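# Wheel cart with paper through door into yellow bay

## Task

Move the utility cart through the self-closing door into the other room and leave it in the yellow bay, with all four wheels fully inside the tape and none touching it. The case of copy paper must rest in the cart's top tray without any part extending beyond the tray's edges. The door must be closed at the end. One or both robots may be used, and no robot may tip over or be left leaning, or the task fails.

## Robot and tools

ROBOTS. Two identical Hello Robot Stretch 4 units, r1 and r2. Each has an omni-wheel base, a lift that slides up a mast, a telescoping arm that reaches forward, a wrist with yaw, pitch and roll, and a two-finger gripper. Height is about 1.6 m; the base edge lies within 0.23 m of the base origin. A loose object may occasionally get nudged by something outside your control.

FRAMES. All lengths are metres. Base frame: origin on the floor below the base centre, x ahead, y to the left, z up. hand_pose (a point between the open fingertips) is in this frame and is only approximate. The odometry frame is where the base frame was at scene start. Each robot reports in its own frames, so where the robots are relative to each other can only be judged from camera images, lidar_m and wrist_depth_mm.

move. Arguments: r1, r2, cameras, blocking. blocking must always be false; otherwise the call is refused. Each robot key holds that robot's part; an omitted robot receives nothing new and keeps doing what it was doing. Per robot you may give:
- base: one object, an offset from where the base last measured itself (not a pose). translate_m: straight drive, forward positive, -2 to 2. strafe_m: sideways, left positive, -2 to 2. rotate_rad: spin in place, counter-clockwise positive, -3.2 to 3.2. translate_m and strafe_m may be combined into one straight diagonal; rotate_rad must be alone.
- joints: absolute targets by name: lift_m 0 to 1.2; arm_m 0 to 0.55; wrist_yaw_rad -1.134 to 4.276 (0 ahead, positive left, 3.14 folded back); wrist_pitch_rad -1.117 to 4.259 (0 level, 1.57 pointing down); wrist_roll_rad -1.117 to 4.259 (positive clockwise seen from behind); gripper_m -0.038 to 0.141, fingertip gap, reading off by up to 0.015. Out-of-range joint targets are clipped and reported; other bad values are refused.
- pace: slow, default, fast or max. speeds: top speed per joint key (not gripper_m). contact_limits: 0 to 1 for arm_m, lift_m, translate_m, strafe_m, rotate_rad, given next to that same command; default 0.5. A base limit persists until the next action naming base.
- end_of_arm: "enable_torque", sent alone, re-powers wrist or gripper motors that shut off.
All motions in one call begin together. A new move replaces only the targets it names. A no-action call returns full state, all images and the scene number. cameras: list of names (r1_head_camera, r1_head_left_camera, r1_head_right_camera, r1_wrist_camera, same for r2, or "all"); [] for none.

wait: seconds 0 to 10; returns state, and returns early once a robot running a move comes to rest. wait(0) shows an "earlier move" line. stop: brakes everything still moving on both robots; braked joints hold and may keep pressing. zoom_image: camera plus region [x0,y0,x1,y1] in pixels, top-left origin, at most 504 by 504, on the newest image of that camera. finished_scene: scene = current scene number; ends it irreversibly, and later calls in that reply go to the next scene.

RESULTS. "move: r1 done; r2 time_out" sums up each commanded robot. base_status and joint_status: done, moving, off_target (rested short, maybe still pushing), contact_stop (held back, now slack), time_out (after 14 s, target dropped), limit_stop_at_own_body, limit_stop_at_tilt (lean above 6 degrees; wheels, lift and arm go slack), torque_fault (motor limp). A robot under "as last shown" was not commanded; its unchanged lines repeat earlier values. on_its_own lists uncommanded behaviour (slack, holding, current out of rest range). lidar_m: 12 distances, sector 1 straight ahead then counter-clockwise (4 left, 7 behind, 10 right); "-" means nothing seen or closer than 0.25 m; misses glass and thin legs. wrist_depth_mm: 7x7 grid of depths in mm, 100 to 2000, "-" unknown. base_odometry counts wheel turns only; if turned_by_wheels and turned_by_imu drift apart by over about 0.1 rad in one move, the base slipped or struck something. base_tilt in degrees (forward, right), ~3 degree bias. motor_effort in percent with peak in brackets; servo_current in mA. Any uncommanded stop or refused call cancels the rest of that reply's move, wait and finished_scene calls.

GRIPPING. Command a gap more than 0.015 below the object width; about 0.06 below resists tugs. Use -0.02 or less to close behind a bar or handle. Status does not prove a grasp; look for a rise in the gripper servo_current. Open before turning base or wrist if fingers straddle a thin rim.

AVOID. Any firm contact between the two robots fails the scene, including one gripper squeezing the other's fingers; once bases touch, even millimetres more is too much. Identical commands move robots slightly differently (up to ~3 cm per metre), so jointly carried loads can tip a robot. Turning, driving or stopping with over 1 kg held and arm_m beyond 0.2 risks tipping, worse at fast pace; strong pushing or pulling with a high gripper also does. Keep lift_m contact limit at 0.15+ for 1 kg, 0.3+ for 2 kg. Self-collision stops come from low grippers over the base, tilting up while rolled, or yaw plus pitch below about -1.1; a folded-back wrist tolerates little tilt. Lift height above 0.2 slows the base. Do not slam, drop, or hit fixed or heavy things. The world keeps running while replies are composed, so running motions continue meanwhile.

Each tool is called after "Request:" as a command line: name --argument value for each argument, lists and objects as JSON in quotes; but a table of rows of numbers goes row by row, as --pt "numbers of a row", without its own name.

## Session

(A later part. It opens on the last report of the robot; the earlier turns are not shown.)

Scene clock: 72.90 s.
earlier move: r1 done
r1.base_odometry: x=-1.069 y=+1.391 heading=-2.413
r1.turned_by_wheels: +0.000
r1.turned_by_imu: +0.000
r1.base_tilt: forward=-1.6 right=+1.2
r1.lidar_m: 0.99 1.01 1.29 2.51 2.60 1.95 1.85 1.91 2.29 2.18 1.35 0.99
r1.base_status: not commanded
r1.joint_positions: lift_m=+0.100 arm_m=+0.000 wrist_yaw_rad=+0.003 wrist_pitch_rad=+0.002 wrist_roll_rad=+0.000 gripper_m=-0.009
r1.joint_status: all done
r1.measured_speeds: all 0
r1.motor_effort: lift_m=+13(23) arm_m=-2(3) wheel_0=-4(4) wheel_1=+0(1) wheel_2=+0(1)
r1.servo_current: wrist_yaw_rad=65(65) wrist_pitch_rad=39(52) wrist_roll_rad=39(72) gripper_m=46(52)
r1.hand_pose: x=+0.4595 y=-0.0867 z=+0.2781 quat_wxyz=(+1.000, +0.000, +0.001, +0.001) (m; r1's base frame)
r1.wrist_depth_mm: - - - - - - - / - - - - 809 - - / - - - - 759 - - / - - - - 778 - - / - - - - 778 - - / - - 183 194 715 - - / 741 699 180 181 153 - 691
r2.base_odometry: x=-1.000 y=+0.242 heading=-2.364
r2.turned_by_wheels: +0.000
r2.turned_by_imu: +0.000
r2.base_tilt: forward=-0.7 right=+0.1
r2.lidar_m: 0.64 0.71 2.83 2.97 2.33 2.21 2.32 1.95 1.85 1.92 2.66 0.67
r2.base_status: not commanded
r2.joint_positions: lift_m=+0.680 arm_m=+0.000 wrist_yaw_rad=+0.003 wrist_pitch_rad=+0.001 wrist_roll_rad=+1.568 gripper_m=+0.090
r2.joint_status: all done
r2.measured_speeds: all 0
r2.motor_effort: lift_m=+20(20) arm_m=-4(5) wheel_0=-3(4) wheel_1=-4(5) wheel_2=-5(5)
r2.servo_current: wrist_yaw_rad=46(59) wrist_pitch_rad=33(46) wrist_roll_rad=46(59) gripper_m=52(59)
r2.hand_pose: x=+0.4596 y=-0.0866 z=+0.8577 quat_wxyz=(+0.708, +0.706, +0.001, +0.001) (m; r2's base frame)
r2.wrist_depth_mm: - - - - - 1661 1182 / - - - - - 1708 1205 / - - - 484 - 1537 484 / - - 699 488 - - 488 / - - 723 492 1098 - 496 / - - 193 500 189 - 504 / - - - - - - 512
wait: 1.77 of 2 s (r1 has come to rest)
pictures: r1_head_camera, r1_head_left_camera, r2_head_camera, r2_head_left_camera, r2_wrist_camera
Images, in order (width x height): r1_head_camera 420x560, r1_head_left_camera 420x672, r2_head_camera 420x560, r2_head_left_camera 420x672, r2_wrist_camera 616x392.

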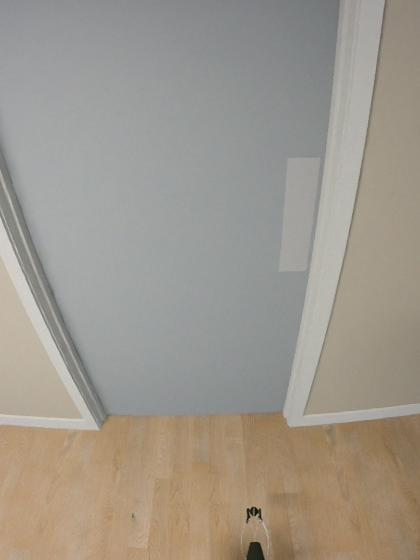

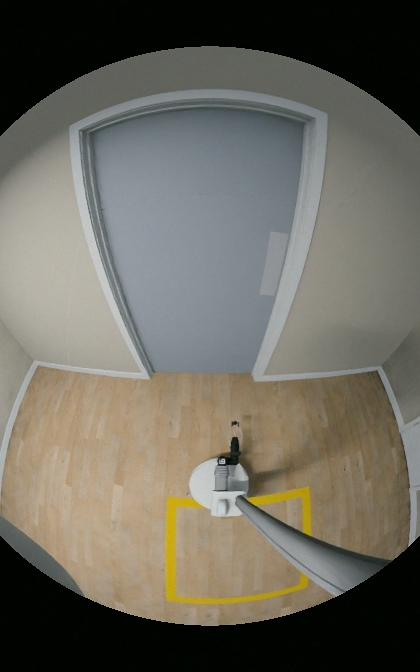

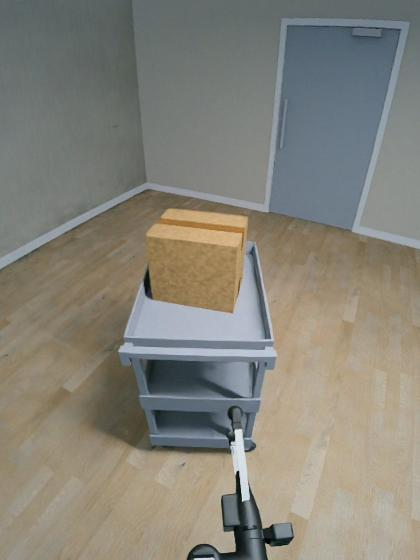

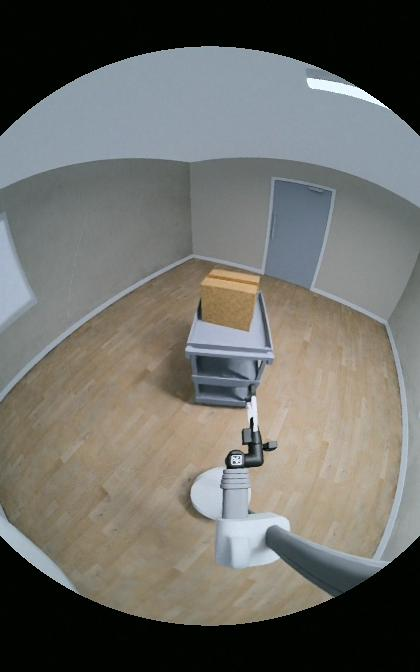

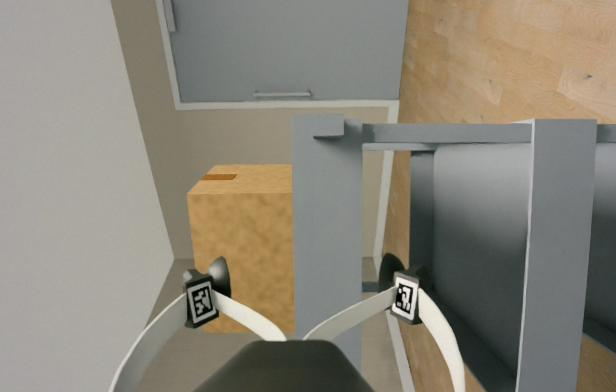

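Request:
move --blocking false --r1 '{"base":{"translate_m":0.52,"strafe_m":-0.04}}' --r2 '{"base":{"translate_m":0.24,"strafe_m":0.085}}'

Request:
wait --seconds 2.5 --cameras '[]'

Request:
wait --seconds 2 --cameras '["r2_head_camera","r2_wrist_camera"]'

Request:
zoom_image --camera "r2_head_camera" --region '[100, 200, 320, 480]'

Request:
move --blocking false --r1 '{"base":{"rotate_rad":-0.2}}'

Request:
wait --seconds 1.5 --cameras '[]'

Request:
move --blocking false --r1 '{"base":{"translate_m":0.34,"strafe_m":0.07},"pace":"slow","contact_limits":{"translate_m":0.7}}'

Request:
wait --seconds 5 --cameras '["r1_head_left_camera","r1_head_right_camera"]'

Scene clock: 89.53 s.
move: r1 moving; r2 moving
r1.base_odometry: x=-1.094 y=+1.372 heading=-2.413
r1.turned_by_wheels: +0.000
r1.turned_by_imu: +0.000
r1.base_tilt: forward=-1.6 right=+1.2
r1.lidar_m: 0.97 1.01 1.25 2.49 2.61 1.97 1.89 1.99 2.26 2.19 1.32 0.96
r1.base_status: translate_m moving; strafe_m moving
r1.joint_positions: lift_m=+0.100 arm_m=+0.000 wrist_yaw_rad=+0.003 wrist_pitch_rad=+0.002 wrist_roll_rad=+0.000 gripper_m=-0.009
r1.joint_status: not commanded
r1.measured_speeds: translate_m=+0.122 strafe_m=-0.009 rotate_rad=+0.005 lift_m=+0.000 arm_m=+0.000 wrist_yaw_rad=-0.001 wrist_pitch_rad=+0.000 wrist_roll_rad=+0.000
r1.motor_effort: lift_m=+13(13) arm_m=+1(1) wheel_0=+6(7) wheel_1=+5(6) wheel_2=-9(10)
r1.servo_current: wrist_yaw_rad=52(65) wrist_pitch_rad=46(46) wrist_roll_rad=46(65) gripper_m=52(52)
r1.hand_pose: x=+0.4595 y=-0.0867 z=+0.2781 quat_wxyz=(+1.000, +0.000, +0.001, +0.001) (m; r1's base frame)
r1.wrist_depth_mm: - - - - 741 - - / - - - - 750 - - / - - - - 741 - - / - - - - 750 - - / - - - - 759 - - / - - 184 195 691 707 715 / 732 654 180 181 152 707 707
r2.base_odometry: x=-1.014 y=+0.212 heading=-2.364
r2.turned_by_wheels: +0.000
r2.turned_by_imu: +0.001
r2.base_tilt: forward=-0.7 right=+0.0
r2.lidar_m: 0.61 0.68 2.84 2.95 2.30 2.22 2.33 1.98 1.85 1.97 2.70 0.63
r2.base_status: translate_m moving; strafe_m moving
r2.joint_positions: lift_m=+0.680 arm_m=+0.000 wrist_yaw_rad=+0.003 wrist_pitch_rad=+0.001 wrist_roll_rad=+1.568 gripper_m=+0.090
r2.joint_status: not commanded
r2.measured_speeds: translate_m=+0.121 strafe_m=+0.044 rotate_rad=-0.003 lift_m=+0.000 arm_m=+0.000 wrist_yaw_rad=+0.000 wrist_pitch_rad=+0.000 wrist_roll_rad=+0.000
r2.motor_effort: lift_m=+20(20) arm_m=-4(4) wheel_0=+1(8) wheel_1=+10(10) wheel_2=-12(13)
r2.servo_current: wrist_yaw_rad=39(52) wrist_pitch_rad=39(46) wrist_roll_rad=59(59) gripper_m=52(59)
r2.hand_pose: x=+0.4596 y=-0.0866 z=+0.8577 quat_wxyz=(+0.708, +0.706, +0.001, +0.001) (m; r2's base frame)
r2.wrist_depth_mm: - - - - - 1661 1182 / - - - - - 1708 1182 / - - - 455 - - 459 / - - 676 466 - - 466 / - - 699 473 - - 469 / - - 195 477 189 - 480 / - - - - - - 484
pictures: none

Scene clock: 91.30 s.
earlier move: r1 moving; r2 done
r1.base_odometry: x=-1.440 y=+1.109 heading=-2.413
r1.turned_by_wheels: +0.000
r1.turned_by_imu: +0.000
r1.base_tilt: forward=-1.6 right=+1.3
r1.lidar_m: 0.53 0.56 0.76 1.70 2.65 2.44 2.30 2.41 2.26 2.13 0.70 0.56
r1.base_status: translate_m moving; strafe_m moving
r1.joint_positions: lift_m=+0.100 arm_m=+0.000 wrist_yaw_rad=+0.003 wrist_pitch_rad=+0.002 wrist_roll_rad=+0.000 gripper_m=-0.009
r1.joint_status: not commanded
r1.measured_speeds: translate_m=+0.172 strafe_m=-0.013 rotate_rad=-0.004 lift_m=+0.000 arm_m=+0.000 wrist_yaw_rad=+0.000 wrist_pitch_rad=+0.000 wrist_roll_rad=+0.000
r1.motor_effort: lift_m=+13(13) arm_m=+2(2) wheel_0=+1(9) wheel_1=+2(6) wheel_2=-1(10)
r1.servo_current: wrist_yaw_rad=52(72) wrist_pitch_rad=39(52) wrist_roll_rad=65(65) gripper_m=46(59)
r1.hand_pose: x=+0.4595 y=-0.0867 z=+0.2781 quat_wxyz=(+1.000, +0.000, +0.001, +0.001) (m; r1's base frame)
r1.wrist_depth_mm: 329 334 338 340 347 351 291 / 330 332 338 343 345 347 296 / 332 334 340 342 351 351 285 / 332 338 342 343 349 351 298 / 330 336 342 345 349 349 301 / 332 340 340 195 351 353 303 / 334 336 180 180 170 338 303
r2.base_odometry: x=-1.111 y=+0.013 heading=-2.364
r2.turned_by_wheels: +0.000
r2.turned_by_imu: +0.001
r2.base_tilt: forward=-0.7 right=+0.1
r2.lidar_m: 0.43 0.45 2.69 2.80 2.48 2.39 2.46 2.16 2.05 2.14 2.95 0.46
r2.base_status: done
r2.joint_positions: lift_m=+0.680 arm_m=+0.000 wrist_yaw_rad=+0.003 wrist_pitch_rad=+0.001 wrist_roll_rad=+1.568 gripper_m=+0.090
r2.joint_status: not commanded
r2.measured_speeds: all 0
r2.motor_effort: lift_m=+20(20) arm_m=-4(5) wheel_0=+4(11) wheel_1=+3(11) wheel_2=-3(13)
r2.servo_current: wrist_yaw_rad=46(59) wrist_pitch_rad=39(46) wrist_roll_rad=52(59) gripper_m=46(59)
r2.hand_pose: x=+0.4596 y=-0.0866 z=+0.8577 quat_wxyz=(+0.708, +0.706, +0.001, +0.001) (m; r2's base frame)
r2.wrist_depth_mm: - - - 189 246 1661 1160 / - - - 248 250 842 - / - - 455 251 253 831 - / - - 473 199 258 854 - / - - 496 202 260 878 - / - - 194 203 190 - - / - - - - - 1756 508
wait: 1.77 of 2.5 s (r2 has come to rest)
pictures: none
No camera images: "cameras" was empty.

Scene clock: 92.27 s.
earlier move: r1 done
r1.base_odometry: x=-1.484 y=+1.075 heading=-2.413
r1.turned_by_wheels: +0.000
r1.turned_by_imu: +0.000
r1.base_tilt: forward=-1.6 right=+1.2
r1.lidar_m: 0.48 0.52 0.67 1.53 2.61 2.52 2.37 2.47 2.25 1.89 0.64 0.50
r1.base_status: done
r1.joint_positions: lift_m=+0.100 arm_m=+0.000 wrist_yaw_rad=+0.003 wrist_pitch_rad=+0.002 wrist_roll_rad=+0.000 gripper_m=-0.009
r1.joint_status: not commanded
r1.measured_speeds: all 0
r1.motor_effort: lift_m=+13(13) arm_m=+2(2) wheel_0=+3(9) wheel_1=+1(6) wheel_2=+0(10)
r1.servo_current: wrist_yaw_rad=52(72) wrist_pitch_rad=33(52) wrist_roll_rad=46(65) gripper_m=52(59)
r1.hand_pose: x=+0.4595 y=-0.0867 z=+0.2781 quat_wxyz=(+1.000, +0.000, +0.001, +0.001) (m; r1's base frame)
r1.wrist_depth_mm: 270 274 277 281 286 287 256 / 271 273 278 281 285 289 270 / 272 276 279 283 285 287 273 / 272 277 278 282 286 289 276 / 273 277 278 283 289 293 274 / 276 277 278 194 287 291 263 / 273 276 282 185 170 291 274
r2.base_odometry: x=-1.111 y=+0.013 heading=-2.364
r2.turned_by_wheels: +0.000
r2.turned_by_imu: +0.000
r2.base_tilt: forward=-0.6 right=+0.1
r2.lidar_m: 0.42 0.44 2.68 2.78 2.49 2.39 2.48 2.13 2.04 2.15 2.93 0.45
r2.base_status: done
r2.joint_positions: lift_m=+0.680 arm_m=+0.000 wrist_yaw_rad=+0.003 wrist_pitch_rad=+0.001 wrist_roll_rad=+1.568 gripper_m=+0.090
r2.joint_status: not commanded
r2.measured_speeds: all 0
r2.motor_effort: lift_m=+20(20) arm_m=-4(5) wheel_0=+4(11) wheel_1=+3(11) wheel_2=-3(13)
r2.servo_current: wrist_yaw_rad=46(59) wrist_pitch_rad=39(52) wrist_roll_rad=33(59) gripper_m=52(59)
r2.hand_pose: x=+0.4596 y=-0.0866 z=+0.8577 quat_wxyz=(+0.708, +0.706, +0.001, +0.001) (m; r2's base frame)
r2.wrist_depth_mm: - - - 189 245 1708 1160 / - - - 248 249 842 - / - - 452 252 254 842 - / - - 473 198 258 854 - / - - 492 202 260 866 - / - - 194 204 190 - - / - - - - - 1756 508
wait: 0.97 of 2 s (r1 has come to rest)
pictures: r2_head_camera, r2_wrist_camera
Images, in order (width x height): r2_head_camera 420x560, r2_wrist_camera 616x392.

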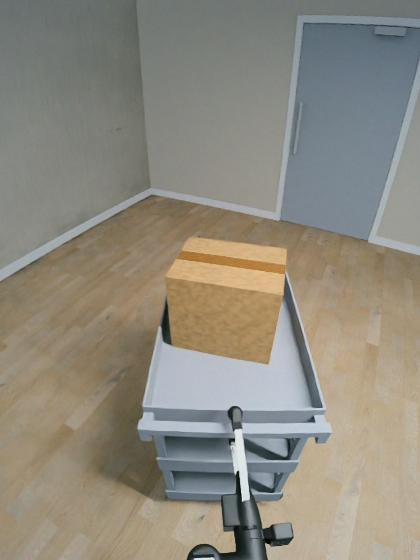

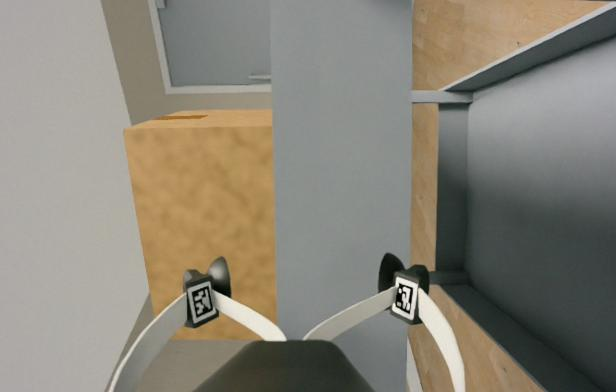

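Scaled by 1.800 from the camera's 420x560 image, which has a finer 1200x1600 frame.

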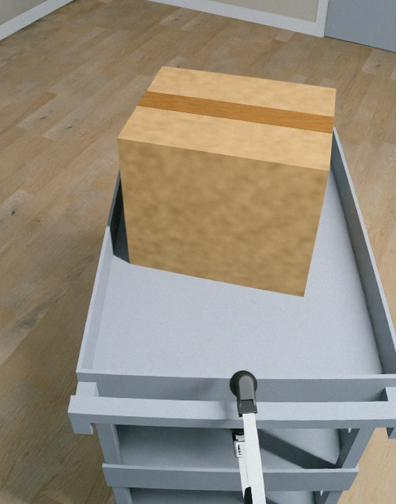

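Scene clock: 92.77 s.
move: r1 moving
r1.base_odometry: x=-1.484 y=+1.075 heading=-2.596
r1.turned_by_wheels: -0.183
r1.turned_by_imu: -0.184
r1.base_tilt: forward=-1.6 right=+1.3
r1.lidar_m: 0.48 0.48 0.58 0.94 2.56 2.70 2.38 2.40 2.43 2.14 0.79 0.50
r1.base_status: rotate_rad moving
r1.joint_positions: lift_m=+0.100 arm_m=+0.000 wrist_yaw_rad=+0.003 wrist_pitch_rad=+0.002 wrist_roll_rad=+0.000 gripper_m=-0.009
r1.joint_status: not commanded
r1.measured_speeds: translate_m=+0.000 strafe_m=+0.000 rotate_rad=-0.290 lift_m=+0.000 arm_m=+0.000 wrist_yaw_rad=+0.000 wrist_pitch_rad=+0.000 wrist_roll_rad=+0.000
r1.motor_effort: lift_m=+13(13) arm_m=+3(3) wheel_0=+4(8) wheel_1=+2(9) wheel_2=+1(7)
r1.servo_current: wrist_yaw_rad=39(65) wrist_pitch_rad=39(46) wrist_roll_rad=52(59) gripper_m=52(52)
r1.hand_pose: x=+0.4595 y=-0.0867 z=+0.2781 quat_wxyz=(+1.000, +0.000, +0.001, +0.001) (m; r1's base frame)
r1.wrist_depth_mm: 268 281 293 310 317 260 - / 268 281 294 309 317 253 - / 270 281 296 309 319 265 - / 270 281 297 309 319 256 - / 268 282 296 310 320 271 - / 271 282 289 194 298 272 - / 271 277 294 180 170 252 -
r2: as last shown
r2.base_tilt: forward=-0.7 right=+0.1
r2.lidar_m: 0.41 0.45 2.64 2.75 2.47 2.38 2.47 2.15 2.05 2.16 2.95 0.47
r2.motor_effort: lift_m=+20(20) arm_m=-4(4) wheel_0=+4(4) wheel_1=+3(3) wheel_2=-3(3)
r2.servo_current: wrist_yaw_rad=33(52) wrist_pitch_rad=39(52) wrist_roll_rad=46(59) gripper_m=59(59)
r2.wrist_depth_mm: - - - 190 246 1661 1160 / - - - 247 250 831 - / - - 452 251 253 854 - / - - 477 198 257 854 - / - - 496 201 260 866 - / - - 194 204 190 - - / - - - - - 1756 508
pictures: none

Scene clock: 93.20 s.
earlier move: r1 done
r1.base_odometry: x=-1.484 y=+1.075 heading=-2.613
r1.turned_by_wheels: -0.016
r1.turned_by_imu: -0.017
r1.base_tilt: forward=-1.6 right=+1.3
r1.lidar_m: 0.49 0.46 0.59 0.89 2.57 2.69 2.37 2.39 2.44 2.12 0.83 0.47
r1.base_status: done
r1.joint_positions: lift_m=+0.100 arm_m=+0.000 wrist_yaw_rad=+0.002 wrist_pitch_rad=+0.002 wrist_roll_rad=+0.000 gripper_m=-0.009
r1.joint_status: not commanded
r1.measured_speeds: all 0
r1.motor_effort: lift_m=+13(13) arm_m=+3(3) wheel_0=+1(8) wheel_1=+1(9) wheel_2=+1(7)
r1.servo_current: wrist_yaw_rad=52(65) wrist_pitch_rad=33(52) wrist_roll_rad=33(59) gripper_m=52(52)
r1.hand_pose: x=+0.4595 y=-0.0868 z=+0.2781 quat_wxyz=(+1.000, +0.000, +0.001, +0.001) (m; r1's base frame)
r1.wrist_depth_mm: 270 282 300 317 298 - 285 / 268 283 298 319 300 - 283 / 270 283 301 317 303 251 285 / 270 283 300 317 303 260 285 / 268 285 301 319 303 260 287 / 272 285 294 194 290 263 286 / 271 279 300 180 170 - 285
r2.base_odometry: x=-1.111 y=+0.013 heading=-2.364
r2.turned_by_wheels: +0.000
r2.turned_by_imu: +0.000
r2.base_tilt: forward=-0.7 right=+0.0
r2.lidar_m: 0.43 0.45 2.65 2.82 2.46 2.37 2.50 2.16 2.06 2.13 2.94 0.47
r2.base_status: not commanded
r2.joint_positions: lift_m=+0.680 arm_m=+0.000 wrist_yaw_rad=+0.003 wrist_pitch_rad=+0.001 wrist_roll_rad=+1.568 gripper_m=+0.090
r2.joint_status: not commanded
r2.measured_speeds: all 0
r2.motor_effort: lift_m=+20(20) arm_m=-4(5) wheel_0=+4(4) wheel_1=+3(3) wheel_2=-3(3)
r2.servo_current: wrist_yaw_rad=46(59) wrist_pitch_rad=33(52) wrist_roll_rad=52(59) gripper_m=52(59)
r2.hand_pose: x=+0.4596 y=-0.0866 z=+0.8577 quat_wxyz=(+0.708, +0.706, +0.001, +0.001) (m; r2's base frame)
r2.wrist_depth_mm: - - - 190 245 1661 1182 / - - - 249 249 854 - / - - 455 252 254 831 - / - - 469 198 257 854 - / - - 492 202 263 878 - / - - 195 204 190 - - / - - - - - 1708 512
wait: 0.43 of 1.5 s (r1 has come to rest)
pictures: none
No camera images: "cameras" was empty.

Scene clock: 93.70 s.
move: r1 moving
r1.base_odometry: x=-1.493 y=+1.066 heading=-2.612
r1.turned_by_wheels: +0.000
r1.turned_by_imu: +0.000
r1.base_tilt: forward=-1.6 right=+1.3
r1.lidar_m: 0.48 0.45 0.58 0.87 2.57 2.75 2.40 2.41 2.43 2.14 0.80 0.48
r1.base_status: translate_m moving; strafe_m moving
r1.joint_positions: lift_m=+0.100 arm_m=+0.000 wrist_yaw_rad=+0.002 wrist_pitch_rad=+0.002 wrist_roll_rad=+0.000 gripper_m=-0.009
r1.joint_status: not commanded
r1.measured_speeds: translate_m=+0.049 strafe_m=+0.010 rotate_rad=+0.003 lift_m=+0.000 arm_m=+0.000 wrist_yaw_rad=+0.000 wrist_pitch_rad=+0.000 wrist_roll_rad=+0.000
r1.motor_effort: lift_m=+13(13) arm_m=+3(3) wheel_0=+2(5) wheel_1=+3(8) wheel_2=-5(6)
r1.servo_current: wrist_yaw_rad=39(72) wrist_pitch_rad=39(46) wrist_roll_rad=26(65) gripper_m=52(52)
r1.contact_limits: translate_m 0.7
r1.hand_pose: x=+0.4595 y=-0.0868 z=+0.2781 quat_wxyz=(+1.000, +0.000, +0.001, +0.001) (m; r1's base frame)
r1.wrist_depth_mm: 259 272 289 309 290 249 270 / 259 273 289 306 294 252 271 / 262 274 289 306 297 253 271 / 259 273 289 306 300 251 270 / 262 276 291 307 301 252 272 / 263 274 285 194 290 252 272 / 262 271 184 180 161 - 274
r2: as last shown
r2.base_tilt: forward=-0.7 right=+0.1
r2.lidar_m: 0.43 0.49 2.69 2.79 2.48 2.38 2.49 2.13 2.05 2.14 2.93 0.45
r2.motor_effort: lift_m=+20(20) arm_m=-4(4) wheel_0=+4(4) wheel_1=+3(3) wheel_2=-3(3)
r2.servo_current: wrist_yaw_rad=46(59) wrist_pitch_rad=33(46) wrist_roll_rad=46(59) gripper_m=52(52)
r2.wrist_depth_mm: - - - 189 245 1661 1182 / - - - 248 249 842 - / - - 452 252 254 842 - / - - 469 198 257 854 - / - - 488 202 260 878 - / - - 194 204 190 - - / - - - - - 1756 512
pictures: none

Scene clock: 97.93 s.
earlier move: r1 done
r1.base_odometry: x=-1.742 y=+0.843 heading=-2.613
r1.turned_by_wheels: -0.001
r1.turned_by_imu: -0.003
r1.base_tilt: forward=-1.6 right=+1.3
r1.lidar_m: 0.33 0.31 0.35 0.52 2.57 3.06 2.72 2.72 2.45 2.13 0.26 0.32
r1.base_status: done
r1.joint_positions: lift_m=+0.100 arm_m=+0.000 wrist_yaw_rad=-0.009 wrist_pitch_rad=+0.002 wrist_roll_rad=+0.000 gripper_m=-0.010
r1.joint_status: not commanded
r1.measured_speeds: all 0
r1.motor_effort: lift_m=+13(13) arm_m=+8(9) wheel_0=+2(11) wheel_1=+4(9) wheel_2=-14(21)
r1.servo_current: wrist_yaw_rad=78(78) wrist_pitch_rad=39(52) wrist_roll_rad=39(78) gripper_m=39(52)
r1.contact_limits: translate_m 0.7
r1.hand_pose: x=+0.4581 y=-0.0901 z=+0.2781 quat_wxyz=(+1.000, +0.000, +0.001, -0.005) (m; r1's base frame)
r1.wrist_depth_mm: 168 185 208 237 - - - / 166 185 208 239 - - - / 165 186 208 239 - - - / 166 185 209 239 - - - / 165 185 208 238 1661 1808 1808 / 168 185 201 198 184 1008 976 / 170 181 178 185 178 654 683
r2.base_odometry: x=-1.111 y=+0.013 heading=-2.364
r2.turned_by_wheels: +0.000
r2.turned_by_imu: +0.001
r2.base_tilt: forward=-0.7 right=+0.1
r2.lidar_m: 0.43 0.44 2.66 2.76 2.48 2.39 2.51 2.15 2.05 2.14 2.94 0.46
r2.base_status: not commanded
r2.joint_positions: lift_m=+0.680 arm_m=+0.000 wrist_yaw_rad=+0.003 wrist_pitch_rad=+0.001 wrist_roll_rad=+1.568 gripper_m=+0.090
r2.joint_status: not commanded
r2.measured_speeds: all 0
r2.motor_effort: lift_m=+20(20) arm_m=-4(5) wheel_0=+4(4) wheel_1=+3(3) wheel_2=-3(3)
r2.servo_current: wrist_yaw_rad=52(65) wrist_pitch_rad=33(46) wrist_roll_rad=46(65) gripper_m=46(59)
r2.hand_pose: x=+0.4596 y=-0.0866 z=+0.8577 quat_wxyz=(+0.708, +0.706, +0.001, +0.001) (m; r2's base frame)
r2.wrist_depth_mm: - - - 189 246 1708 1160 / - - - 247 250 842 - / - - 455 252 253 842 - / - - 473 198 258 866 - / - - 492 202 262 878 - / - - 194 204 190 - - / - - - - - 1708 508
wait: 4.23 of 5 s (r1 has come to rest)
pictures: r1_head_left_camera, r1_head_right_camera
Images, in order (width x height): r1_head_left_camera 420x672, r1_head_right_camera 420x672.

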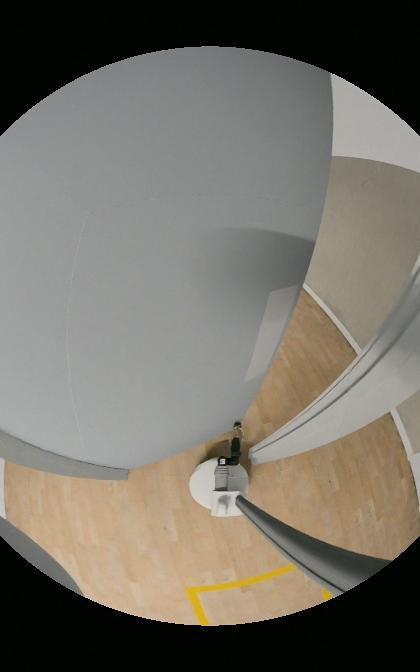

